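# Pull the clipped cord's plug out of the power strip

## Task

Remove the plug of the cord that the wire clip on the power strip holds, so it is no longer plugged in and sits free of the wire clip, and make sure no gripper is left holding any other loose object at the end.

## Robot and tools

Robot: two arms, left_arm and right_arm, each ending in a parallel gripper. In the scene frame the origin is at table-top height, midway between the nominal arm bases; +z is up, +x points out over the table, and left_arm is on the +y side (arm names do not match image sides). Measured bases: left_arm at (+0.005, +0.302, +0.038) m, quat_wxyz (+1.000, 0, 0, -0.001); right_arm at (-0.020, -0.334, +0.026) m, quat_wxyz (+1.000, 0, 0, -0.017). A camera stand sits behind the arms. Each gripper's fingers point along its own +z and open and close along its y; end_effector_position is the spot between the pads, roughly 1 cm short of the tips.

Motion rows. Every moving argument is a row of 14 numbers in [-1, 1]: left_arm dx, dy, dz, rx, ry, rz, opening, then right_arm in the same order. Both arms are always included. The six pose numbers are an offset, not a pose: they count from that arm's Hand target as it was when the action or move began, along that Hand target's own axes. 1.0 equals 0.6 m for dx, dy, dz and 180 degrees for rotation; rx, ry, rz form a single rotation vector. Opening is absolute: +1 fully open (0.094 m), -1 closed. Sending all six pose zeros for an arm re-requests its current Hand target; sending its present opening keeps the fingers as they are (0 is a real half-open command).

Tools:
- execute_actions(actions, cameras): actions is a list of actions; each action is up to 15 rows, one per 1/30 s step, and a short action repeats its final row. Every row in an action is measured from the same starting Hand target, and a repeated offset in a later action moves further. An empty list returns state plus images.
- move(target, speed, blend, opening_speed, grip_force, blocking, cameras): target is one 14-number row or a list of up to 15 rows, all offsets from the same starting Hand targets. Paths are straight lines and all end together, within 10 s total. speed is top path speed in m/s (0.002 to 2.9, default 0.25; rotation up to twice that in rad/s), one value or one per target. blend, in m, rounds corners of a list; 0 stops at each. opening_speed is the finger rate per second on the -1 to +1 scale (0.2 or more); use it for gentle closing. grip_force is newtons per pad, 10 to 50, one value or one per arm, and persists; lower force closes slowly. blocking=false returns after about 0.5 s while the move continues. Paths do not avoid obstacles or the other arm; grippers lag and overshoot, especially fast or with an arm nearly straight. Avoid paths passing near an arm's own base.
- wait(seconds 0 to 10, cameras): lets the scene run holding last commands.
- stop(cameras): brakes a running move.
- zoom_image(camera, region): region [x0, y0, x1, y1] in pixels of that camera's newest image, at most 504 by 504; camera is cam_high, cam_low, cam_left_wrist or cam_right_wrist.
- finished_scene(scene): ends the scene for good, with scene the current scene number. The goal must hold with the robot idle.
Cameras named in calls: cam_high, cam_left_wrist, cam_right_wrist (each 896x504), or ["all"]; an unknown name invalidates the call.

Results. Positions are metres and quaternions wxyz in the scene frame. Hand target is the last commanded pose after clipping; next offsets start from it. The gripper often rests a few cm short because of friction and weight; that is not proof of contact, and a new action (even zeros) re-requests the target. The controller limits each step's orientation to within 40 degrees of the measured one. grip_measured is measured opening on the -1..+1 scale (can read up to about 2.5 mm wide when empty, and narrower than a squeezed part); the last Joint positions number per arm is opening in metres. grip_effort_nm is averaged gripper motor effort, negative closing; it is not pad force and keeps a residual at rest. Joint torques include gravity, with offsets and noise; numbers 1 to 3 wrap at ±28 N m. Tool commands lists present commands. The move: line says how it ended (done, off_target, moving, held, fault); done means within 10 mm and 2 degrees. limits=paced means the pose was clipped; limits=held means a check withheld steps. Joint velocities can say within noise. Joint ranges (rad): waist -2.618 to 3.054, shoulder 0 to 3.142, elbow 0 to 3.142 (straight 2.901), wrist pitch and yaw ±1.571, wrist roll ±2.094.

Gripping: pads squeeze about 50 to 64 N each; force rises roughly 1 N per 0.001 below the touch reading, then jumps to the limit. To release, command an opening well above grip_measured.

Avoid: dropping things or releasing moving parts, fast impacts on fixed or heavy objects, hard shoves, anything leaving the table, the two grippers or wrist cameras touching each other, strain on an arm's camera cable, and arm stops. A blocked arm keeps pushing until commanded back past its gripper. Long holds, stretched poses or pushing at unreachable targets heat motors: MOTOR HOT appears at 75 °C, at 90 °C the arm folds and idles for the rest of the scene, and at 100 °C it goes limp. Loose objects may occasionally get nudged by outside disturbances. The scene keeps running while the operator thinks.

Each tool is called after "Request:" as name(argument=value, ...) on one line, values as JSON.

## Session

Request:
execute_actions(actions=[])

Scene clock: 0.00 s.
left_arm: end_effector_position=(+0.3946, +0.3240, +0.1274) grip_measured=+1.000 grip_effort_nm=n/a end_effector_quat_wxyz=(+0.569, -0.060, +0.820, -0.009) | right_arm: end_effector_position=(+0.3778, -0.3428, +0.1406) grip_measured=+1.000 grip_effort_nm=n/a end_effector_quat_wxyz=(+0.621, -0.012, +0.783, -0.031)
Joint positions: left_arm=[0.053 1.524 0.341 0.823 -0.006 -0.09 0.094] | right_arm=[0.016 1.553 0.322 1.003 0.016 -0.062 0.094]
Joint velocities: within noise
Joint torques (N m): no reading
Motor temperatures (°C): left_arm=[21 24 27 27 22 23 23] | right_arm=[22 28 25 28 23 25 22]
Heat: left arm: 27 °C; right arm: 28 °C.
Hand target: left_arm +0.3981, +0.3243, +0.1363; +0.579, -0.059, +0.813, -0.009 | right_arm +0.3792, -0.3429, +0.1441; +0.625, -0.012, +0.780, -0.031
Tool commands: left_gripper/opening=+1.0 right_gripper/opening=+1.0

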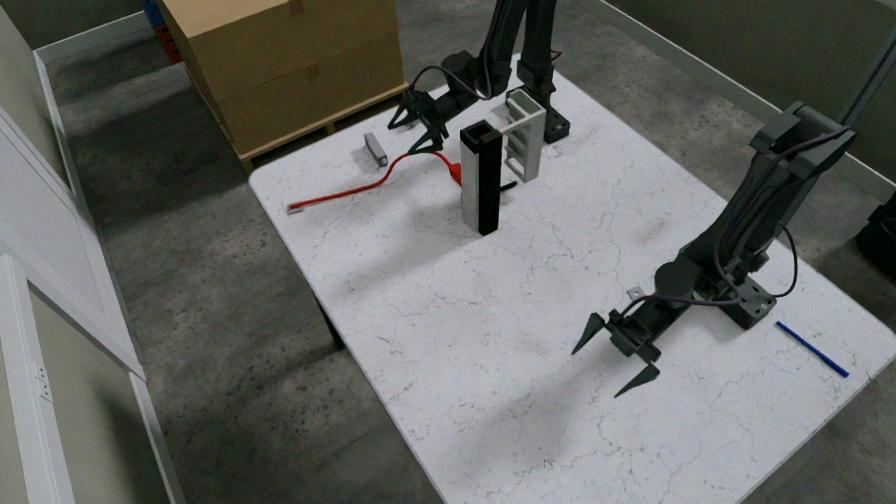

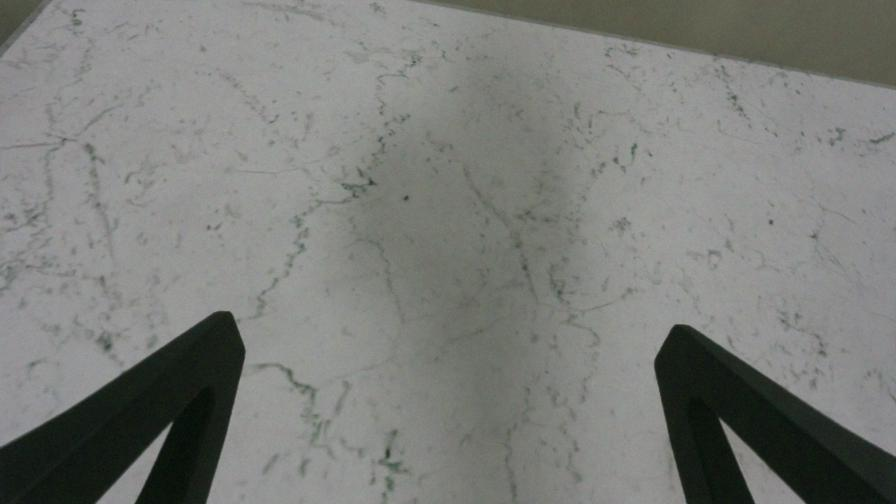

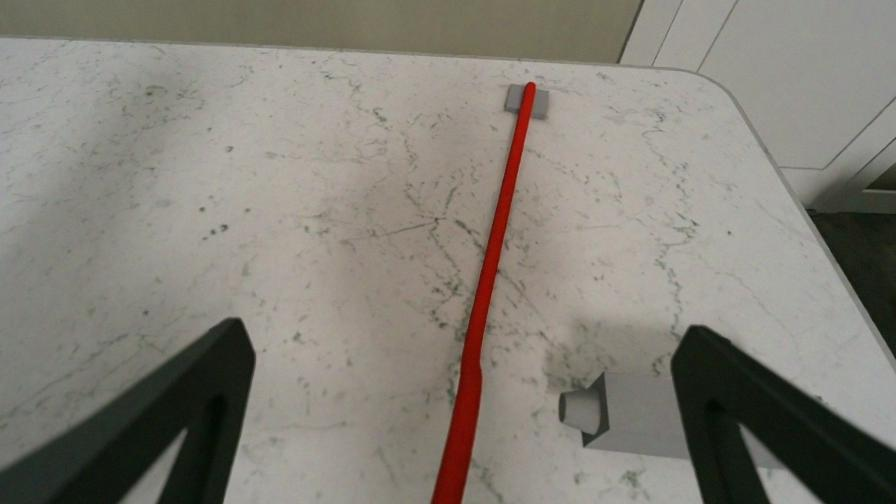

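Request:
zoom_image(camera="cam_high", region=[260, 60, 600, 260])

Request:
zoom_image(camera="cam_high", region=[420, 80, 570, 240])

Request:
zoom_image(camera="cam_high", region=[560, 220, 860, 400])

Request:
zoom_image(camera="cam_right_wrist", region=[360, 40, 864, 504])

Scaled by 1.482.

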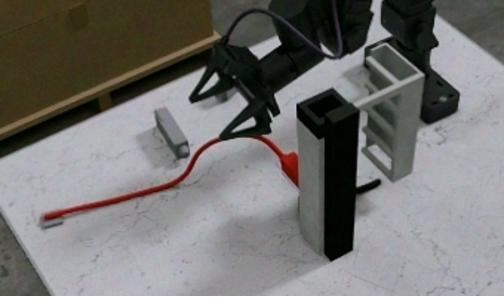

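Scaled by 3.150.

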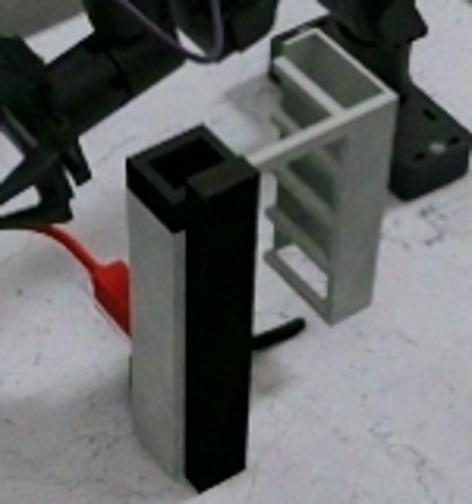

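Scaled by 1.680.

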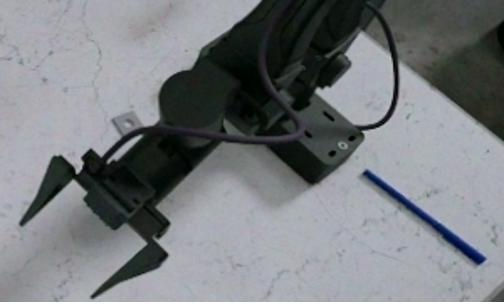

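Scaled by 1.000.

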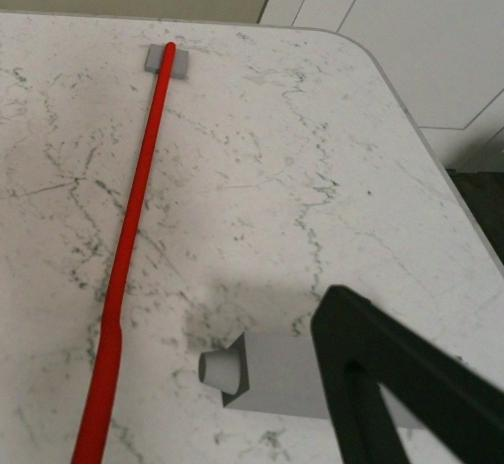

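Request:
move(target=[0,0,0,0,0,0,1, -0.2397,-0.0213,-0.2242,0,0.139,0,1], speed=0.2, cameras=["all"])

Scene clock: 89.77 s.
left_arm: end_effector_position=(+0.3946, +0.3240, +0.1274) grip_measured=+1.000 grip_effort_nm=-0.03 end_effector_quat_wxyz=(+0.569, -0.060, +0.820, -0.009) | right_arm: end_effector_position=(+0.2786, -0.3424, +0.3023) grip_measured=+1.000 grip_effort_nm=0.00 end_effector_quat_wxyz=(+0.431, -0.008, +0.902, -0.029)
Joint positions: left_arm=[0.053 1.524 0.341 0.823 -0.006 -0.09 0.094] | right_arm=[0.026 0.97 1.126 -0.834 0.039 -0.045 0.094]
Joint torques (N m): left_arm=[-0.03 -5.53 4.59 1.62 -0.12 -0.01] | right_arm=[0.55 -1.54 10.74 1.46 0.12 0.04]
Motor temperatures (°C): left_arm=[21 25 28 33 21 23 23] | right_arm=[21 28 27 33 23 24 21]
Heat: left arm: 33 °C; right arm: 33 °C.
Hand target: left_arm +0.3981, +0.3243, +0.1363; +0.579, -0.059, +0.813, -0.009 | right_arm +0.2794, -0.3428, +0.3144; +0.441, -0.005, +0.897, -0.033
Off the commanded pose: left_arm 0.010 m, 2 deg | right_arm 0.012 m, 1 deg.
move: off_target (right_arm)

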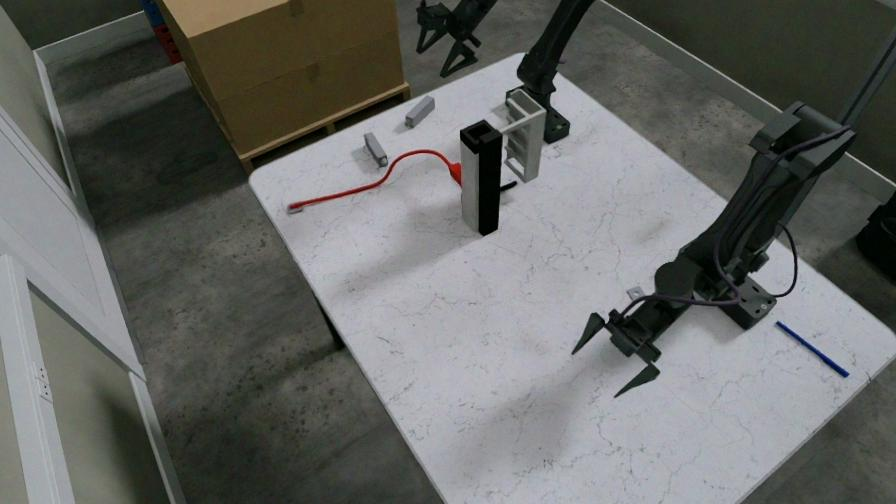

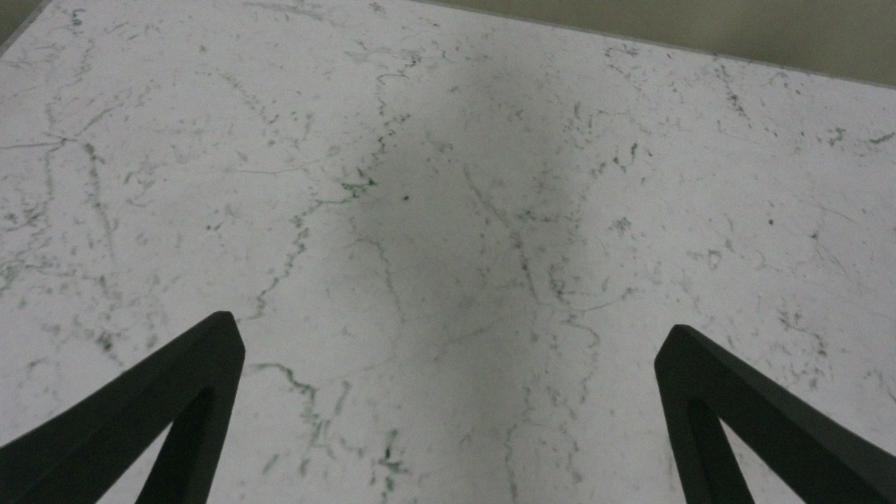

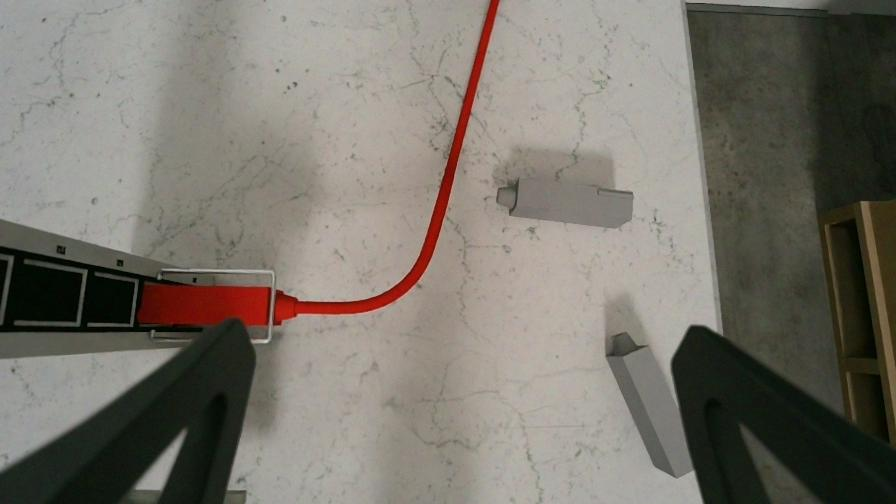

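Request:
zoom_image(camera="cam_right_wrist", region=[0, 180, 320, 400])

Request:
zoom_image(camera="cam_high", region=[420, 80, 570, 240])

Scaled by 1.575.

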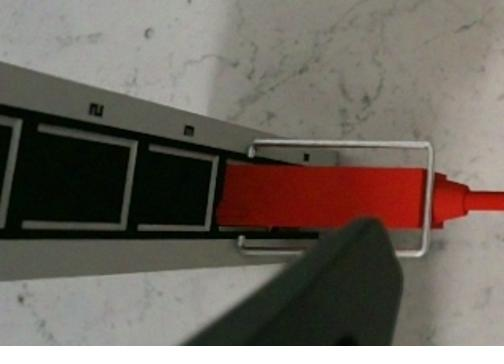

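Scaled by 3.150.

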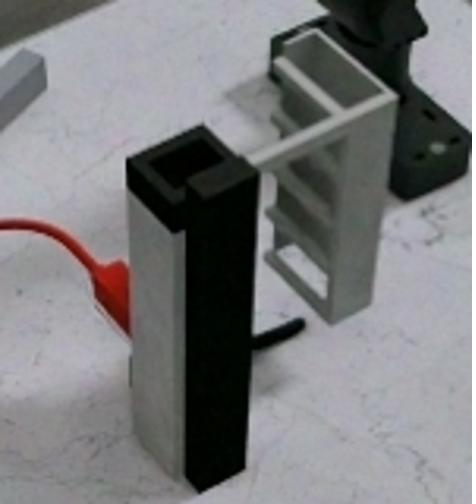

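Request:
move(target=[0,0,0,0,0,0,1, 0.0693,0.1038,0.1153,0.2103,0.2443,0.4649,1], speed=0.2, cameras=["all"])

Scene clock: 250.77 s.
left_arm: end_effector_position=(+0.3946, +0.3240, +0.1274) grip_measured=+1.000 grip_effort_nm=-0.02 end_effector_quat_wxyz=(+0.569, -0.060, +0.820, -0.009) | right_arm: end_effector_position=(+0.3064, -0.2856, +0.2315) grip_measured=+1.000 grip_effort_nm=0.00 end_effector_quat_wxyz=(+0.026, +0.702, +0.711, +0.031)
Joint positions: left_arm=[0.053 1.524 0.341 0.823 -0.006 -0.09 0.094] | right_arm=[0.181 1.76 1.833 -1.563 0.004 1.703 0.094]
Joint torques (N m): left_arm=[0.06 -5.67 4.53 1.68 -0.04 0] | right_arm=[-0.54 -5.81 9.7 0.14 -0.04 0.07]
Heat: left arm: 35 °C; right arm: 32 °C.
Hand target: left_arm +0.3981, +0.3243, +0.1363; +0.579, -0.059, +0.813, -0.009 | right_arm +0.3099, -0.2861, +0.2353; -0.001, +0.707, +0.707, +0.000
Off the commanded pose: left_arm 0.010 m, 2 deg | right_arm 0.005 m, 5 deg.
joint sent to its limit (right arm) — joint 4 (wrist pitch), lower limit. The joint targets are off in orientation, not in position.
move: off_target (right_arm)

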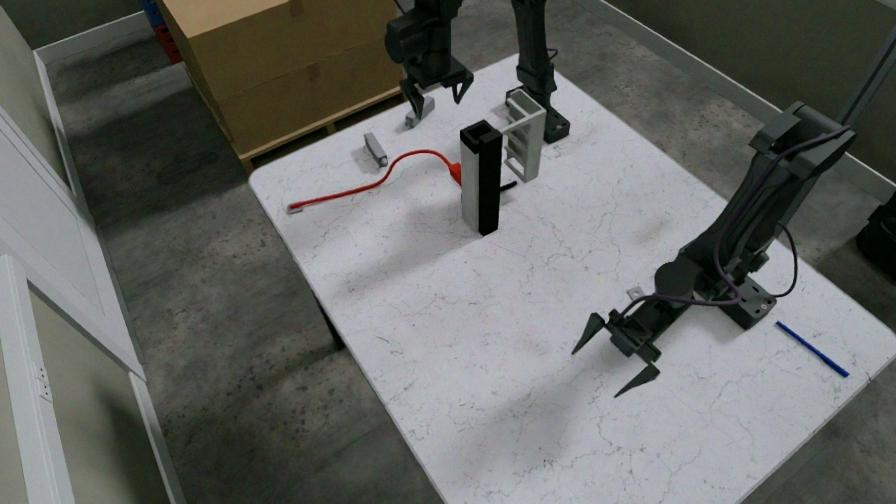

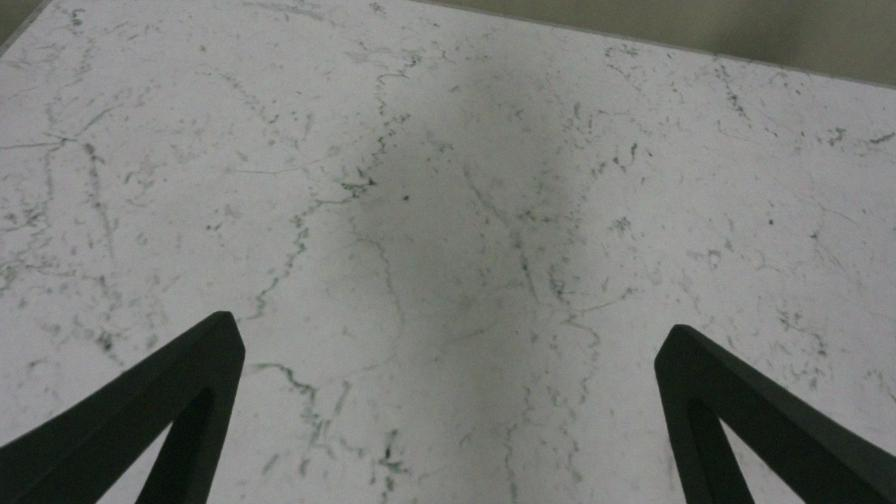

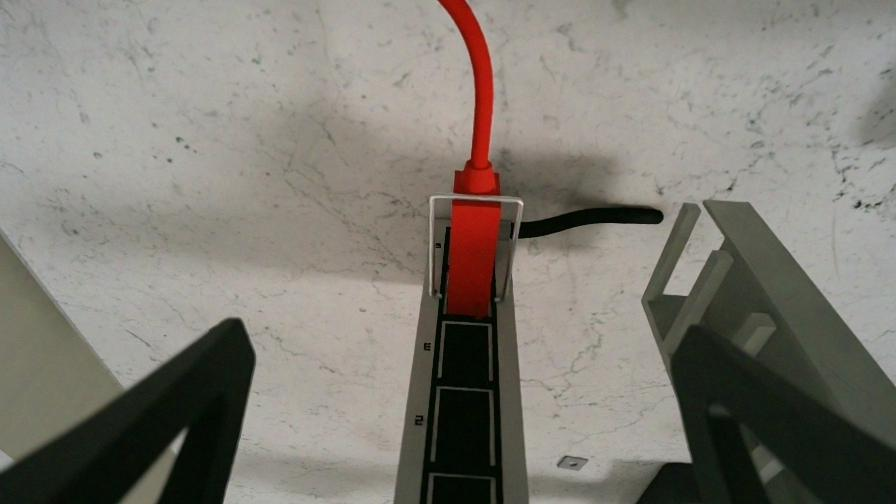

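Request:
zoom_image(camera="cam_right_wrist", region=[390, 140, 560, 330])

Request:
zoom_image(camera="cam_right_wrist", region=[540, 180, 896, 504])

Scaled by 2.653.

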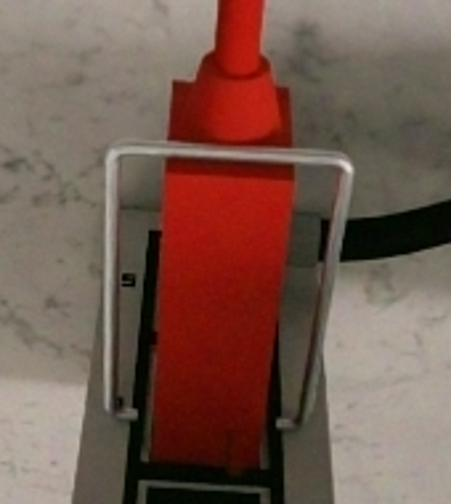

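Scaled by 1.416.

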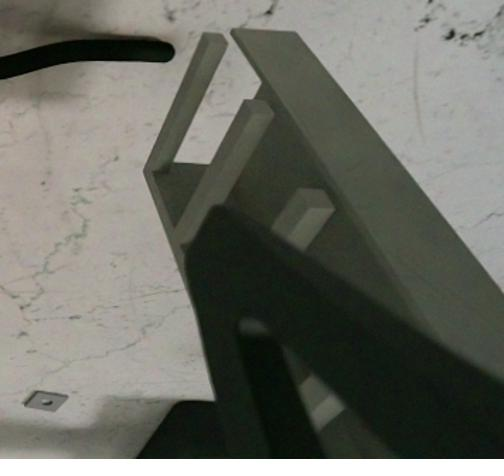

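Request:
move(target=[0,0,0,0,0,0,1, 0.0078,0.1267,0.05,0.0433,0.0749,-0.3316,1], speed=0.2, cameras=["all"])

Request:
zoom_image(camera="cam_right_wrist", region=[300, 120, 640, 380])

Scene clock: 354.83 s.
left_arm: end_effector_position=(+0.3946, +0.3240, +0.1274) grip_measured=+1.000 grip_effort_nm=-0.02 end_effector_quat_wxyz=(+0.569, -0.060, +0.820, -0.009) | right_arm: end_effector_position=(+0.3807, -0.2811, +0.2041) grip_measured=+1.000 grip_effort_nm=0.00 end_effector_quat_wxyz=(+0.006, +0.270, +0.959, +0.082)
Joint positions: left_arm=[0.053 1.524 0.341 0.823 -0.006 -0.09 0.094] | right_arm=[0.096 2.068 2.133 -1.569 -0.151 0.615 0.094]
Joint torques (N m): left_arm=[0.05 -5.41 4.52 1.59 -0.08 -0.07] | right_arm=[-0.38 -7.8 9.78 0.16 -0.19 -0.08]
Motor temperatures (°C): left_arm=[21 25 27 36 21 23 23] | right_arm=[21 27 30 28 23 23 21]
Heat: left arm: 36 °C; right arm: 30 °C.
Hand target: left_arm +0.3981, +0.3243, +0.1363; +0.579, -0.059, +0.813, -0.009 | right_arm +0.3859, -0.2815, +0.2052; -0.126, +0.257, +0.958, +0.033
Off the commanded pose: left_arm 0.010 m, 2 deg | right_arm 0.005 m, 16 deg.
joint sent to its limit (right arm) — joint 4 (wrist pitch), lower limit. The joint targets are off in orientation, not in position.
move: off_target (right_arm)

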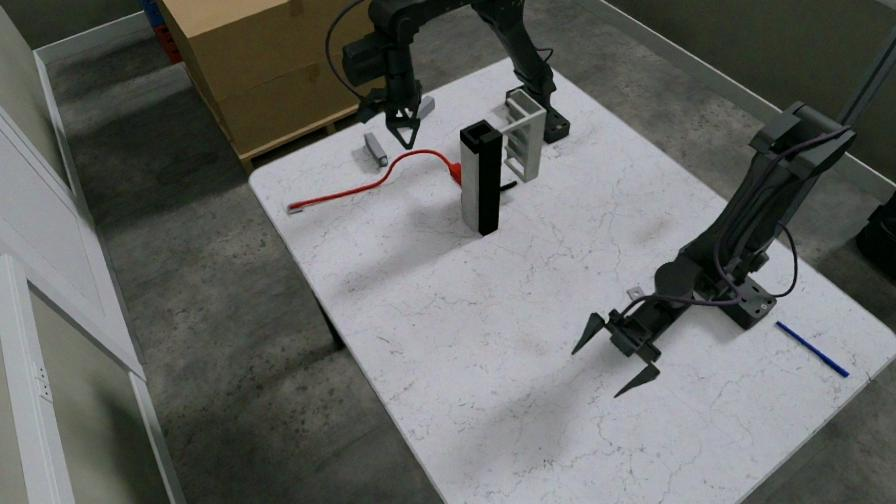

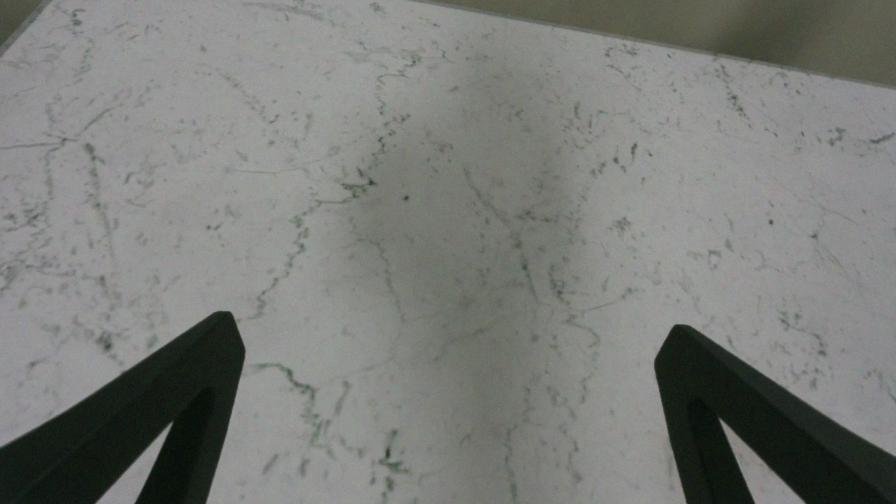

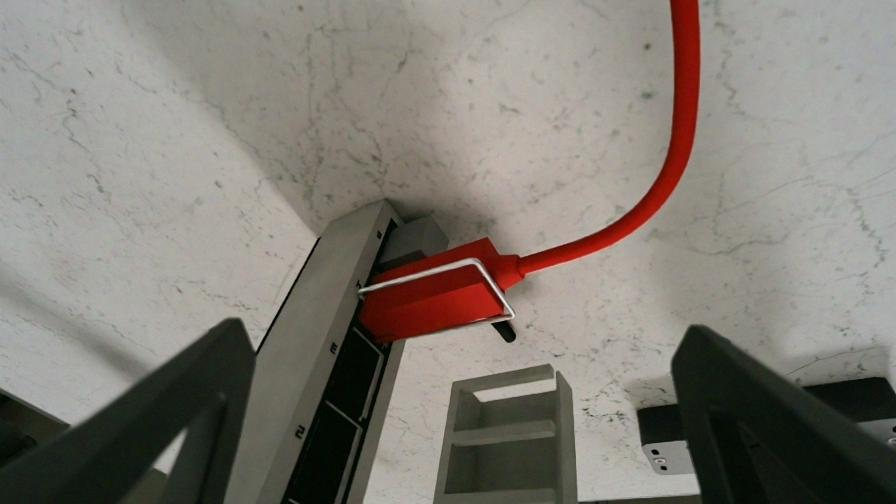

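Scaled by 1.482.

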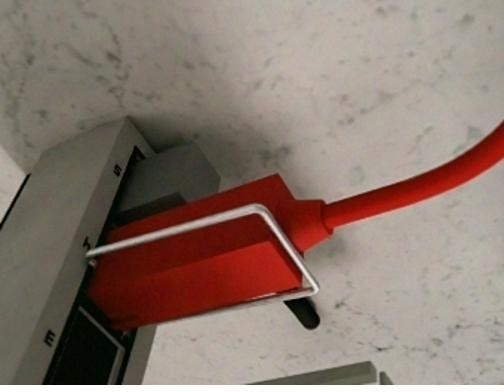

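Request:
zoom_image(camera="cam_right_wrist", region=[340, 220, 540, 350])

Scaled by 2.520.

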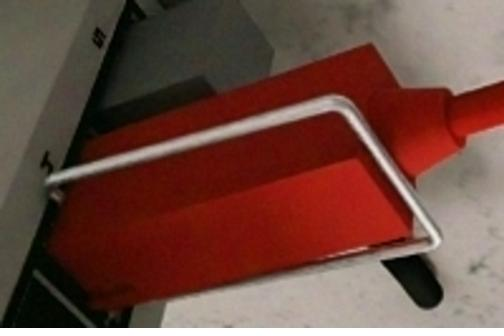

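Request:
zoom_image(camera="cam_high", region=[320, 20, 480, 180])

Request:
zoom_image(camera="cam_high", region=[550, 240, 710, 400])

Request:
zoom_image(camera="cam_right_wrist", region=[0, 300, 300, 504])

Scaled by 3.150.

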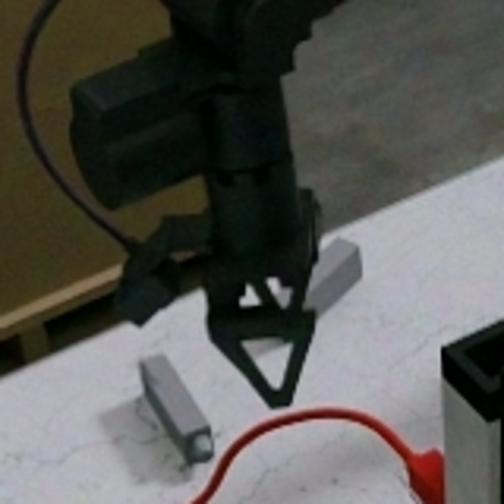

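Scaled by 3.150.

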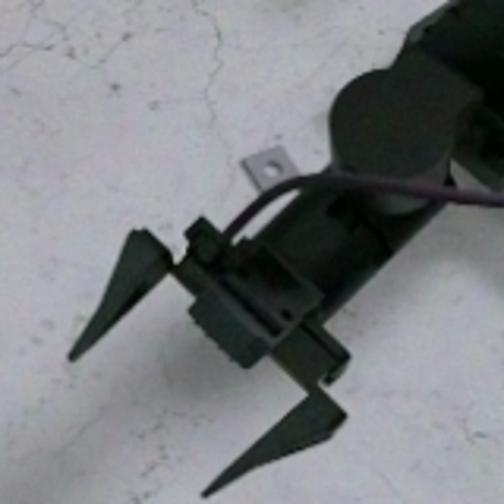

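Scaled by 1.680.

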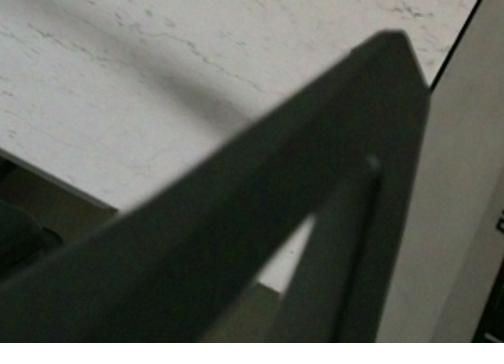

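Request:
move(target=[0,0,0,0,0,0,1, 0.0485,-0.1617,0.0823,-0.3276,-0.2765,-0.6281,1], speed=0.3, cameras=["all"])

Scene clock: 607.40 s.
left_arm: end_effector_position=(+0.3946, +0.3240, +0.1274) grip_measured=+1.000 grip_effort_nm=-0.02 end_effector_quat_wxyz=(+0.569, -0.060, +0.820, -0.009) | right_arm: end_effector_position=(+0.2974, -0.3416, +0.1571) grip_measured=+1.000 grip_effort_nm=-0.01 end_effector_quat_wxyz=(+0.359, -0.529, +0.687, +0.345)
Joint positions: left_arm=[0.053 1.524 0.341 0.823 -0.006 -0.09 0.094] | right_arm=[-0.471 2.008 1.463 -1.567 -0.943 -2.101 0.094]
Joint torques (N m): left_arm=[-0.02 -5.34 4.62 1.66 -0.1 -0.02] | right_arm=[-0.47 -8.69 7.99 -0.87 -0.52 -0.15]
Heat: left arm: 37 °C; right arm: 34 °C.
Hand target: left_arm +0.3981, +0.3243, +0.1363; +0.579, -0.059, +0.813, -0.009 | right_arm +0.3020, -0.3451, +0.1651; +0.406, -0.580, +0.578, +0.406
Off the commanded pose: left_arm 0.010 m, 2 deg | right_arm 0.010 m, 16 deg.
joint sent to its limit (right arm) — joint 4 (wrist pitch), lower limit; joint 6 (wrist roll), lower limit. The joint targets are off in orientation, not in position.
move: off_target (right_arm)

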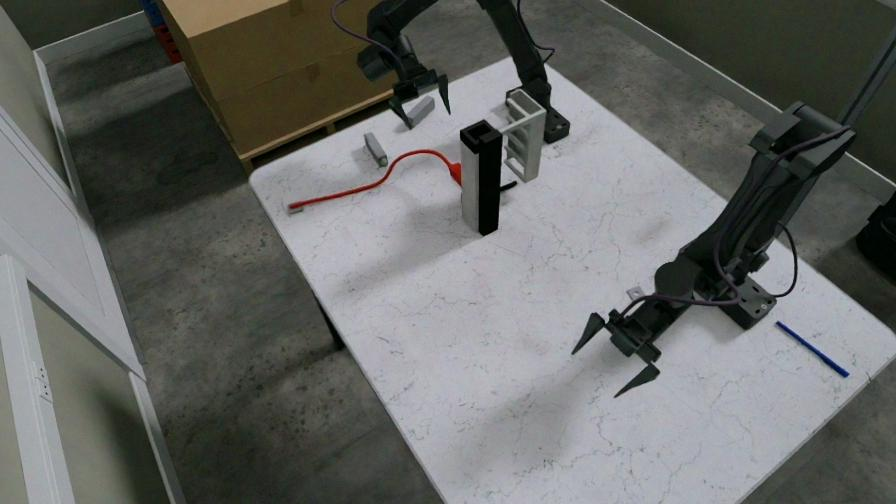

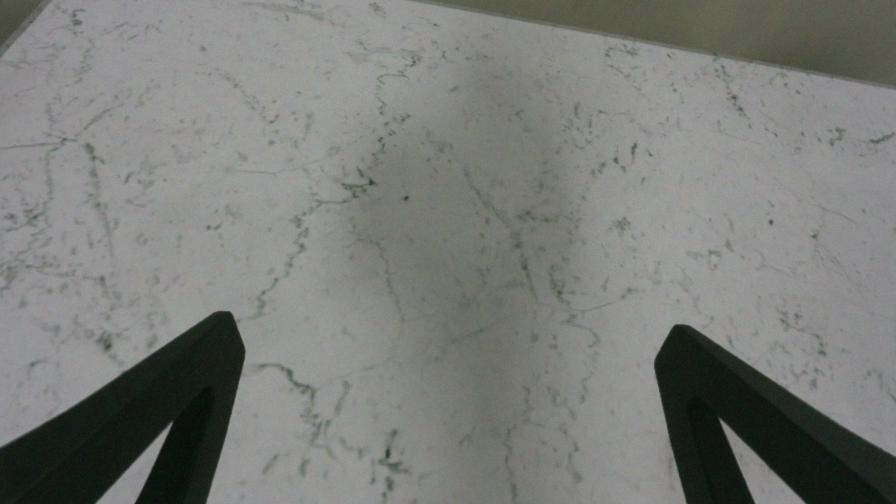

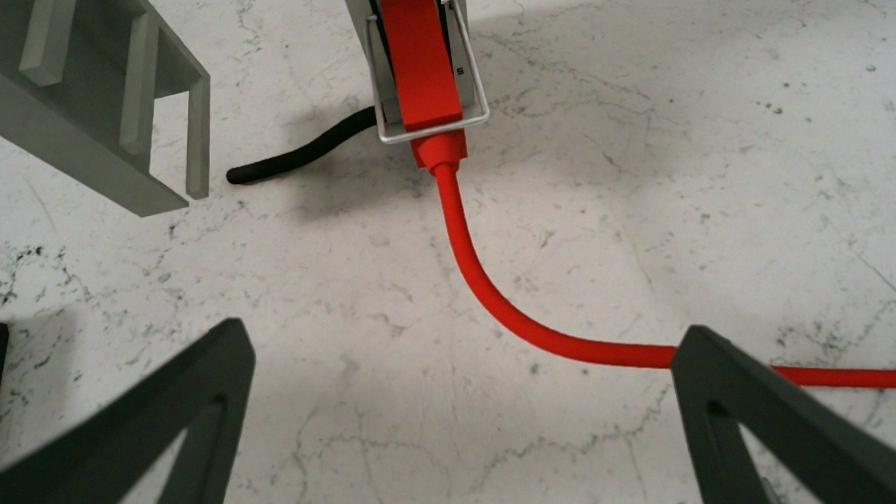

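Request:
move(target=[0,0,0,0,0,0,1, 0.0064,0,0.1531,0,0,0,0.489], speed=0.15, cameras=["cam_high","cam_right_wrist"])

Request:
zoom_image(camera="cam_right_wrist", region=[240, 60, 660, 360])

Scene clock: 623.83 s.
left_arm: end_effector_position=(+0.3946, +0.3240, +0.1274) grip_measured=+1.000 grip_effort_nm=-0.03 end_effector_quat_wxyz=(+0.569, -0.060, +0.820, -0.009) | right_arm: end_effector_position=(+0.3017, -0.2631, +0.1339) grip_measured=+0.490 grip_effort_nm=-0.07 end_effector_quat_wxyz=(-0.387, +0.582, -0.611, -0.372)
Joint positions: left_arm=[0.053 1.524 0.341 0.823 -0.006 -0.09 0.094] | right_arm=[-0.255 2.015 1.323 -1.357 -1.073 -2.101 0.07]
Joint torques (N m): left_arm=[-0.03 -5.5 4.56 1.62 -0.07 -0.02] | right_arm=[0.08 -6.71 3.58 -0.49 -0.88 -0.11]
Heat: left arm: 37 °C; right arm: 31 °C.
Hand target: left_arm +0.3981, +0.3243, +0.1363; +0.579, -0.059, +0.813, -0.009 | right_arm +0.3019, -0.2600, +0.1301; -0.406, +0.580, -0.578, -0.406
Off the commanded pose: left_arm 0.010 m, 2 deg | right_arm 0.005 m, 6 deg.
joint sent to its limit (right arm) — joint 6 (wrist roll), lower limit. The joint targets are off in orientation, not in position.
move: off_target (right_arm)
Images, in order (width x height): cam_high 896x504, cam_right_wrist 896x504.

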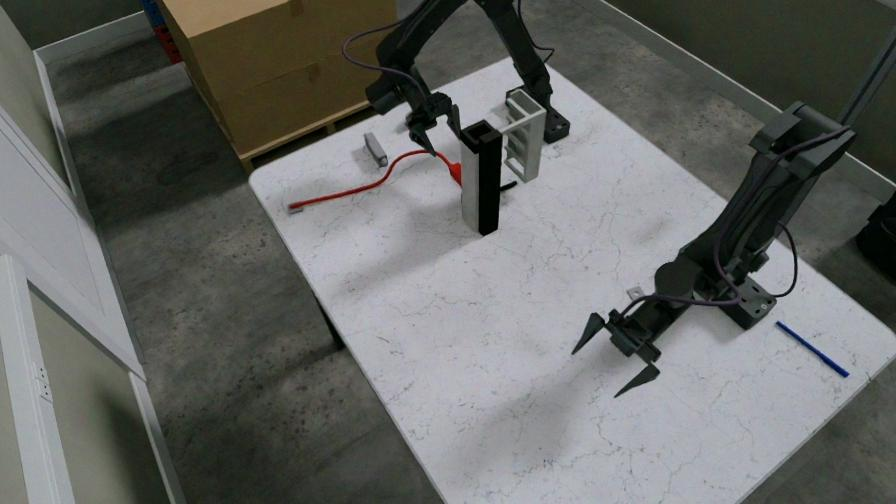

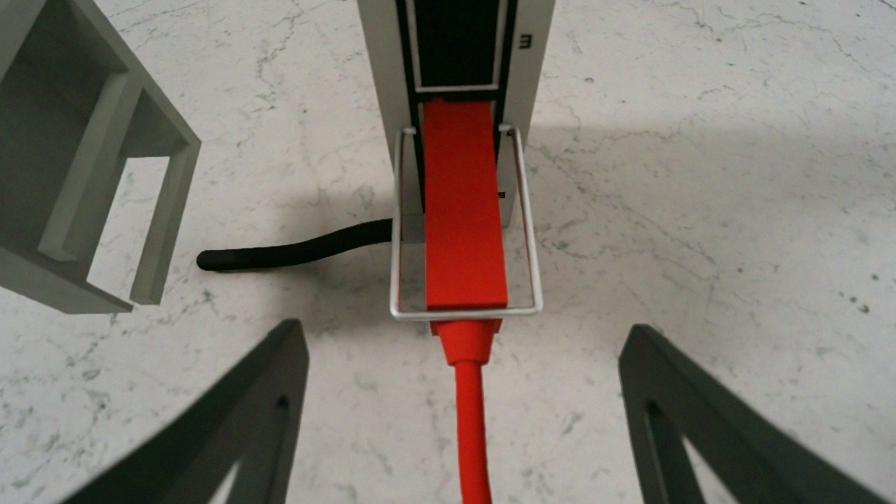

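Scaled by 1.200.

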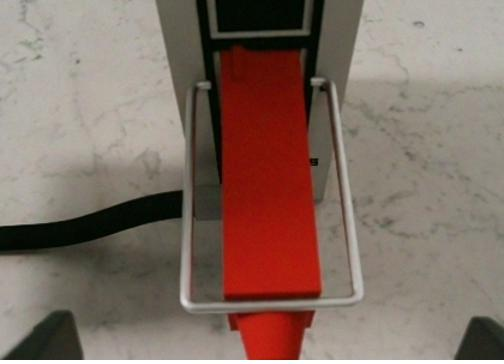

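Request:
move(target=[0,0,0,0,0,0,1, 0.0883,0,0.0108,0,0.028,0,-0.32], speed=0.12, cameras=["cam_high","cam_right_wrist"])

Request:
zoom_image(camera="cam_right_wrist", region=[240, 180, 690, 504])

Scene clock: 709.33 s.
left_arm: end_effector_position=(+0.3946, +0.3240, +0.1274) grip_measured=+1.000 grip_effort_nm=-0.02 end_effector_quat_wxyz=(+0.569, -0.060, +0.820, -0.009) | right_arm: end_effector_position=(+0.3044, -0.2714, +0.0854) grip_measured=-0.319 grip_effort_nm=-0.07 end_effector_quat_wxyz=(-0.373, +0.596, -0.614, -0.359)
Joint positions: left_arm=[0.053 1.524 0.341 0.823 -0.006 -0.09 0.094] | right_arm=[-0.265 2.106 1.279 -1.206 -1.025 -2.103 0.032]
Joint torques (N m): left_arm=[0.14 -5.55 4.63 1.6 -0.07 -0.04] | right_arm=[-0.58 -7.01 3.43 -0.45 -0.56 -0.08]
Heat: left arm: 37 °C; right arm: 31 °C.
Hand target: left_arm +0.3981, +0.3243, +0.1363; +0.579, -0.059, +0.813, -0.009 | right_arm +0.3020, -0.2719, +0.0781; -0.380, +0.597, -0.595, -0.380
Off the commanded pose: left_arm 0.010 m, 2 deg | right_arm 0.008 m, 3 deg.
joint sent to its limit (right arm) — joint 6 (wrist roll), lower limit. The joint targets are off in orientation, not in position.
move: off_target (right_arm)
Images, in order (width x height): cam_high 896x504, cam_right_wrist 896x504.

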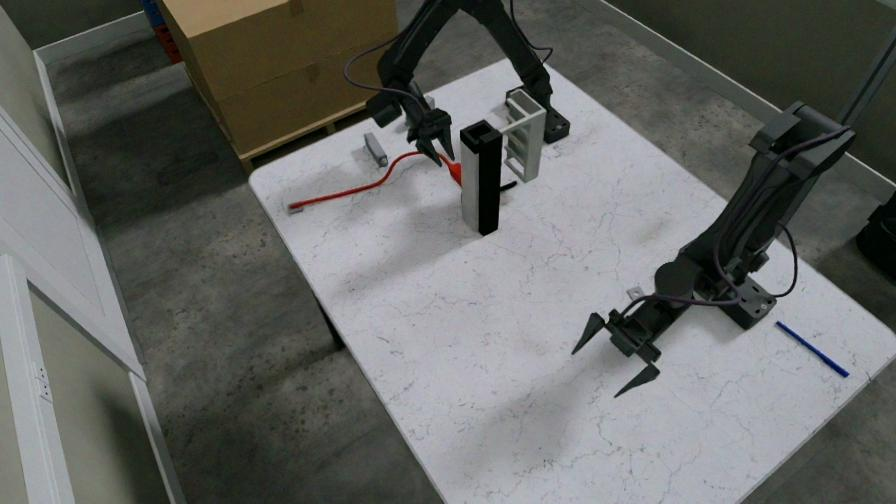

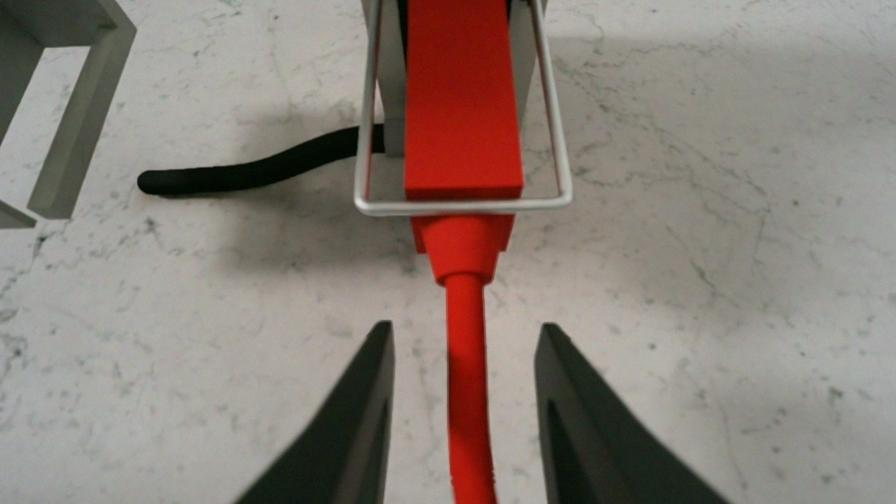

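Scaled by 1.120.

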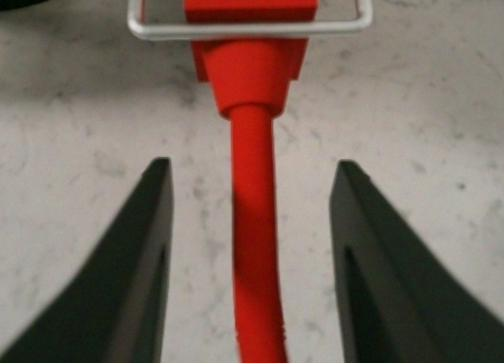

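Request:
move(target=[[0,0,0,0,0,0,1, 0.0136,0,0.0063,0,0,0,-0.32],[0,0,0,0,0,0,1, -0.0124,0,0.0622,0,0,0,-0.32]], speed=0.06, cameras=["cam_high","cam_right_wrist"])

Request:
zoom_image(camera="cam_right_wrist", region=[240, 180, 690, 504])

Scene clock: 740.40 s.
left_arm: end_effector_position=(+0.3946, +0.3240, +0.1274) grip_measured=+1.000 grip_effort_nm=-0.03 end_effector_quat_wxyz=(+0.569, -0.060, +0.820, -0.009) | right_arm: end_effector_position=(+0.3039, -0.2407, +0.0707) grip_measured=-0.319 grip_effort_nm=-0.07 end_effector_quat_wxyz=(-0.371, +0.607, -0.598, -0.370)
Joint positions: left_arm=[0.053 1.524 0.341 0.823 -0.006 -0.09 0.094] | right_arm=[-0.174 2.122 1.233 -1.08 -1.059 -2.03 0.032]
Joint torques (N m): left_arm=[-0.01 -5.35 4.64 1.6 -0.11 -0.01] | right_arm=[0.62 -7.79 2.82 -0.3 -0.86 -0.01]
Heat: left arm: 37 °C; right arm: 31 °C.
Hand target: left_arm +0.3981, +0.3243, +0.1363; +0.579, -0.059, +0.813, -0.009 | right_arm +0.3019, -0.2349, +0.0691; -0.380, +0.597, -0.595, -0.380
Off the commanded pose: left_arm 0.010 m, 2 deg | right_arm 0.006 m, 2 deg.
move: done
Images, in order (width x height): cam_high 896x504, cam_right_wrist 896x504.

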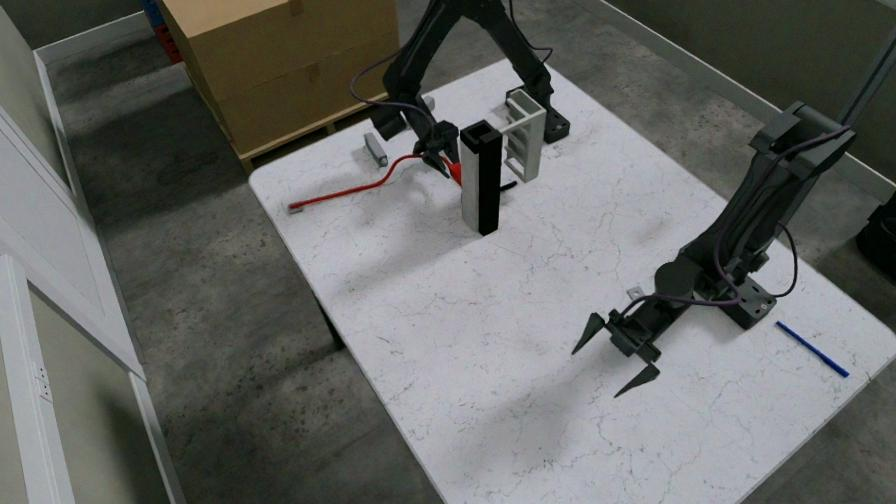

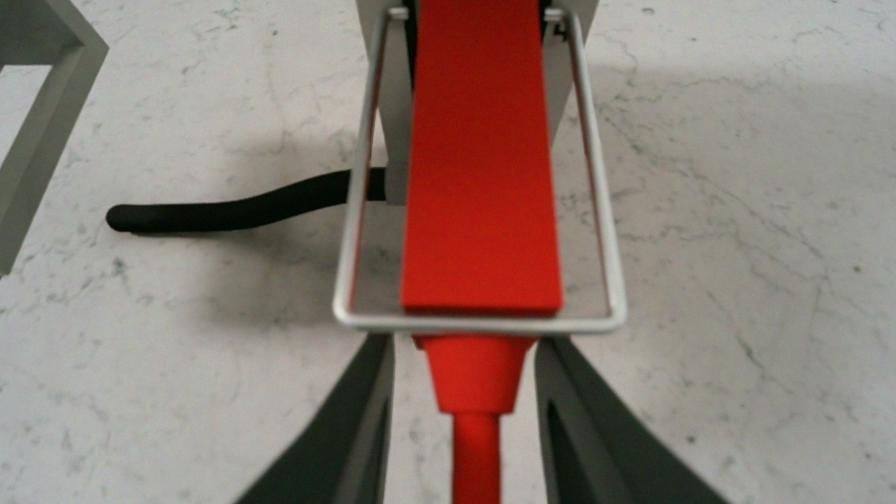

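Scaled by 1.120.

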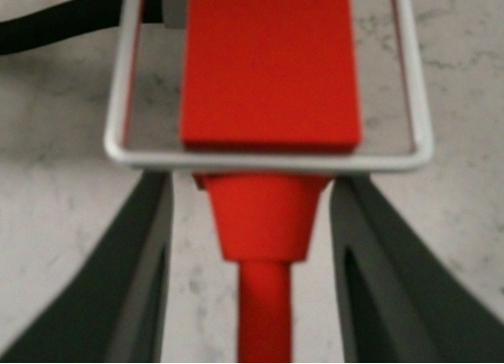

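Request:
move(target=[[0,0,0,0,0,0,1, -0.006,-0.0022,0.0128,0,0,0,-0.32],[0,0,0,0,0,0,1, -0.0437,-0.0022,-0.0047,0,0,0,-0.32]], speed=0.05, cameras=["cam_high","cam_right_wrist"])

Request:
zoom_image(camera="cam_right_wrist", region=[240, 180, 690, 504])

Scene clock: 767.07 s.
left_arm: end_effector_position=(+0.3946, +0.3240, +0.1274) grip_measured=+1.000 grip_effort_nm=-0.02 end_effector_quat_wxyz=(+0.569, -0.060, +0.820, -0.009) | right_arm: end_effector_position=(+0.3032, -0.2342, +0.0762) grip_measured=-0.319 grip_effort_nm=-0.07 end_effector_quat_wxyz=(-0.367, +0.604, -0.603, -0.371)
Joint positions: left_arm=[0.053 1.524 0.341 0.823 -0.006 -0.09 0.094] | right_arm=[-0.154 2.093 1.219 -1.06 -1.062 -1.977 0.032]
Joint torques (N m): left_arm=[0.25 -5.35 4.48 1.62 -0.05 0] | right_arm=[1.22 -10.89 5.12 -0.75 -0.95 0.04]
Motor temperatures (°C): left_arm=[21 24 26 37 20 23 23] | right_arm=[20 32 28 23 25 23 20]
Heat: left arm: 37 °C; right arm: 32 °C.
Hand target: left_arm +0.3981, +0.3243, +0.1363; +0.579, -0.059, +0.813, -0.009 | right_arm +0.3032, -0.2264, +0.0941; -0.380, +0.597, -0.595, -0.380
Off the commanded pose: left_arm 0.010 m, 2 deg | right_arm 0.019 m, 2 deg.
move: off_target (right_arm)
Images, in order (width x height): cam_high 896x504, cam_right_wrist 896x504.

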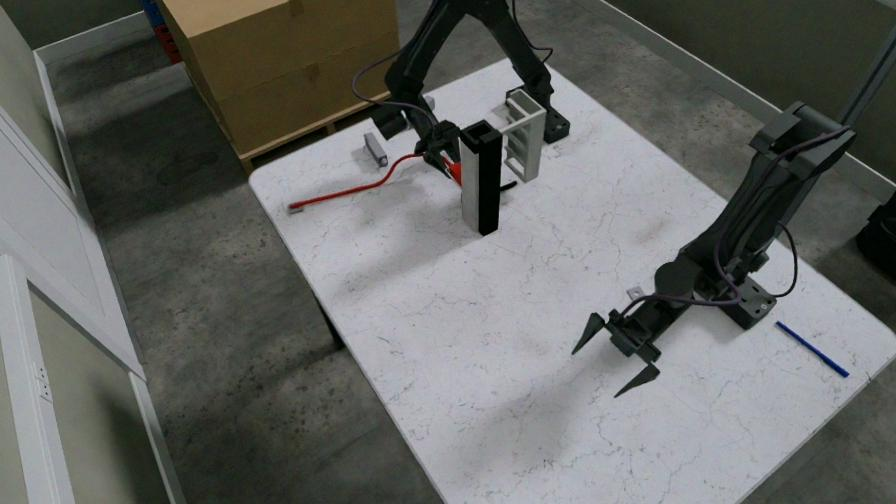

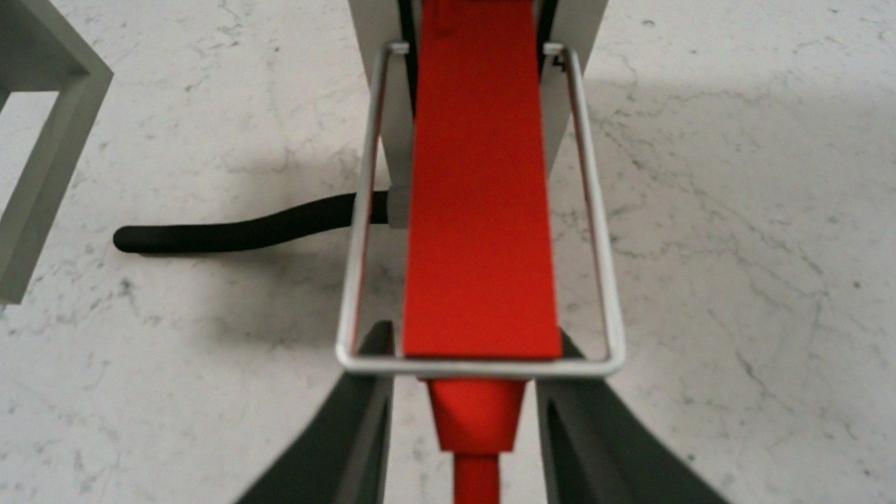

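Scaled by 1.120.

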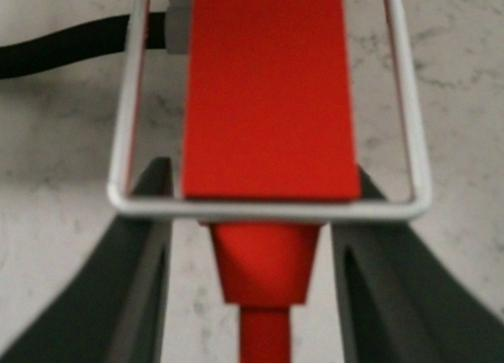

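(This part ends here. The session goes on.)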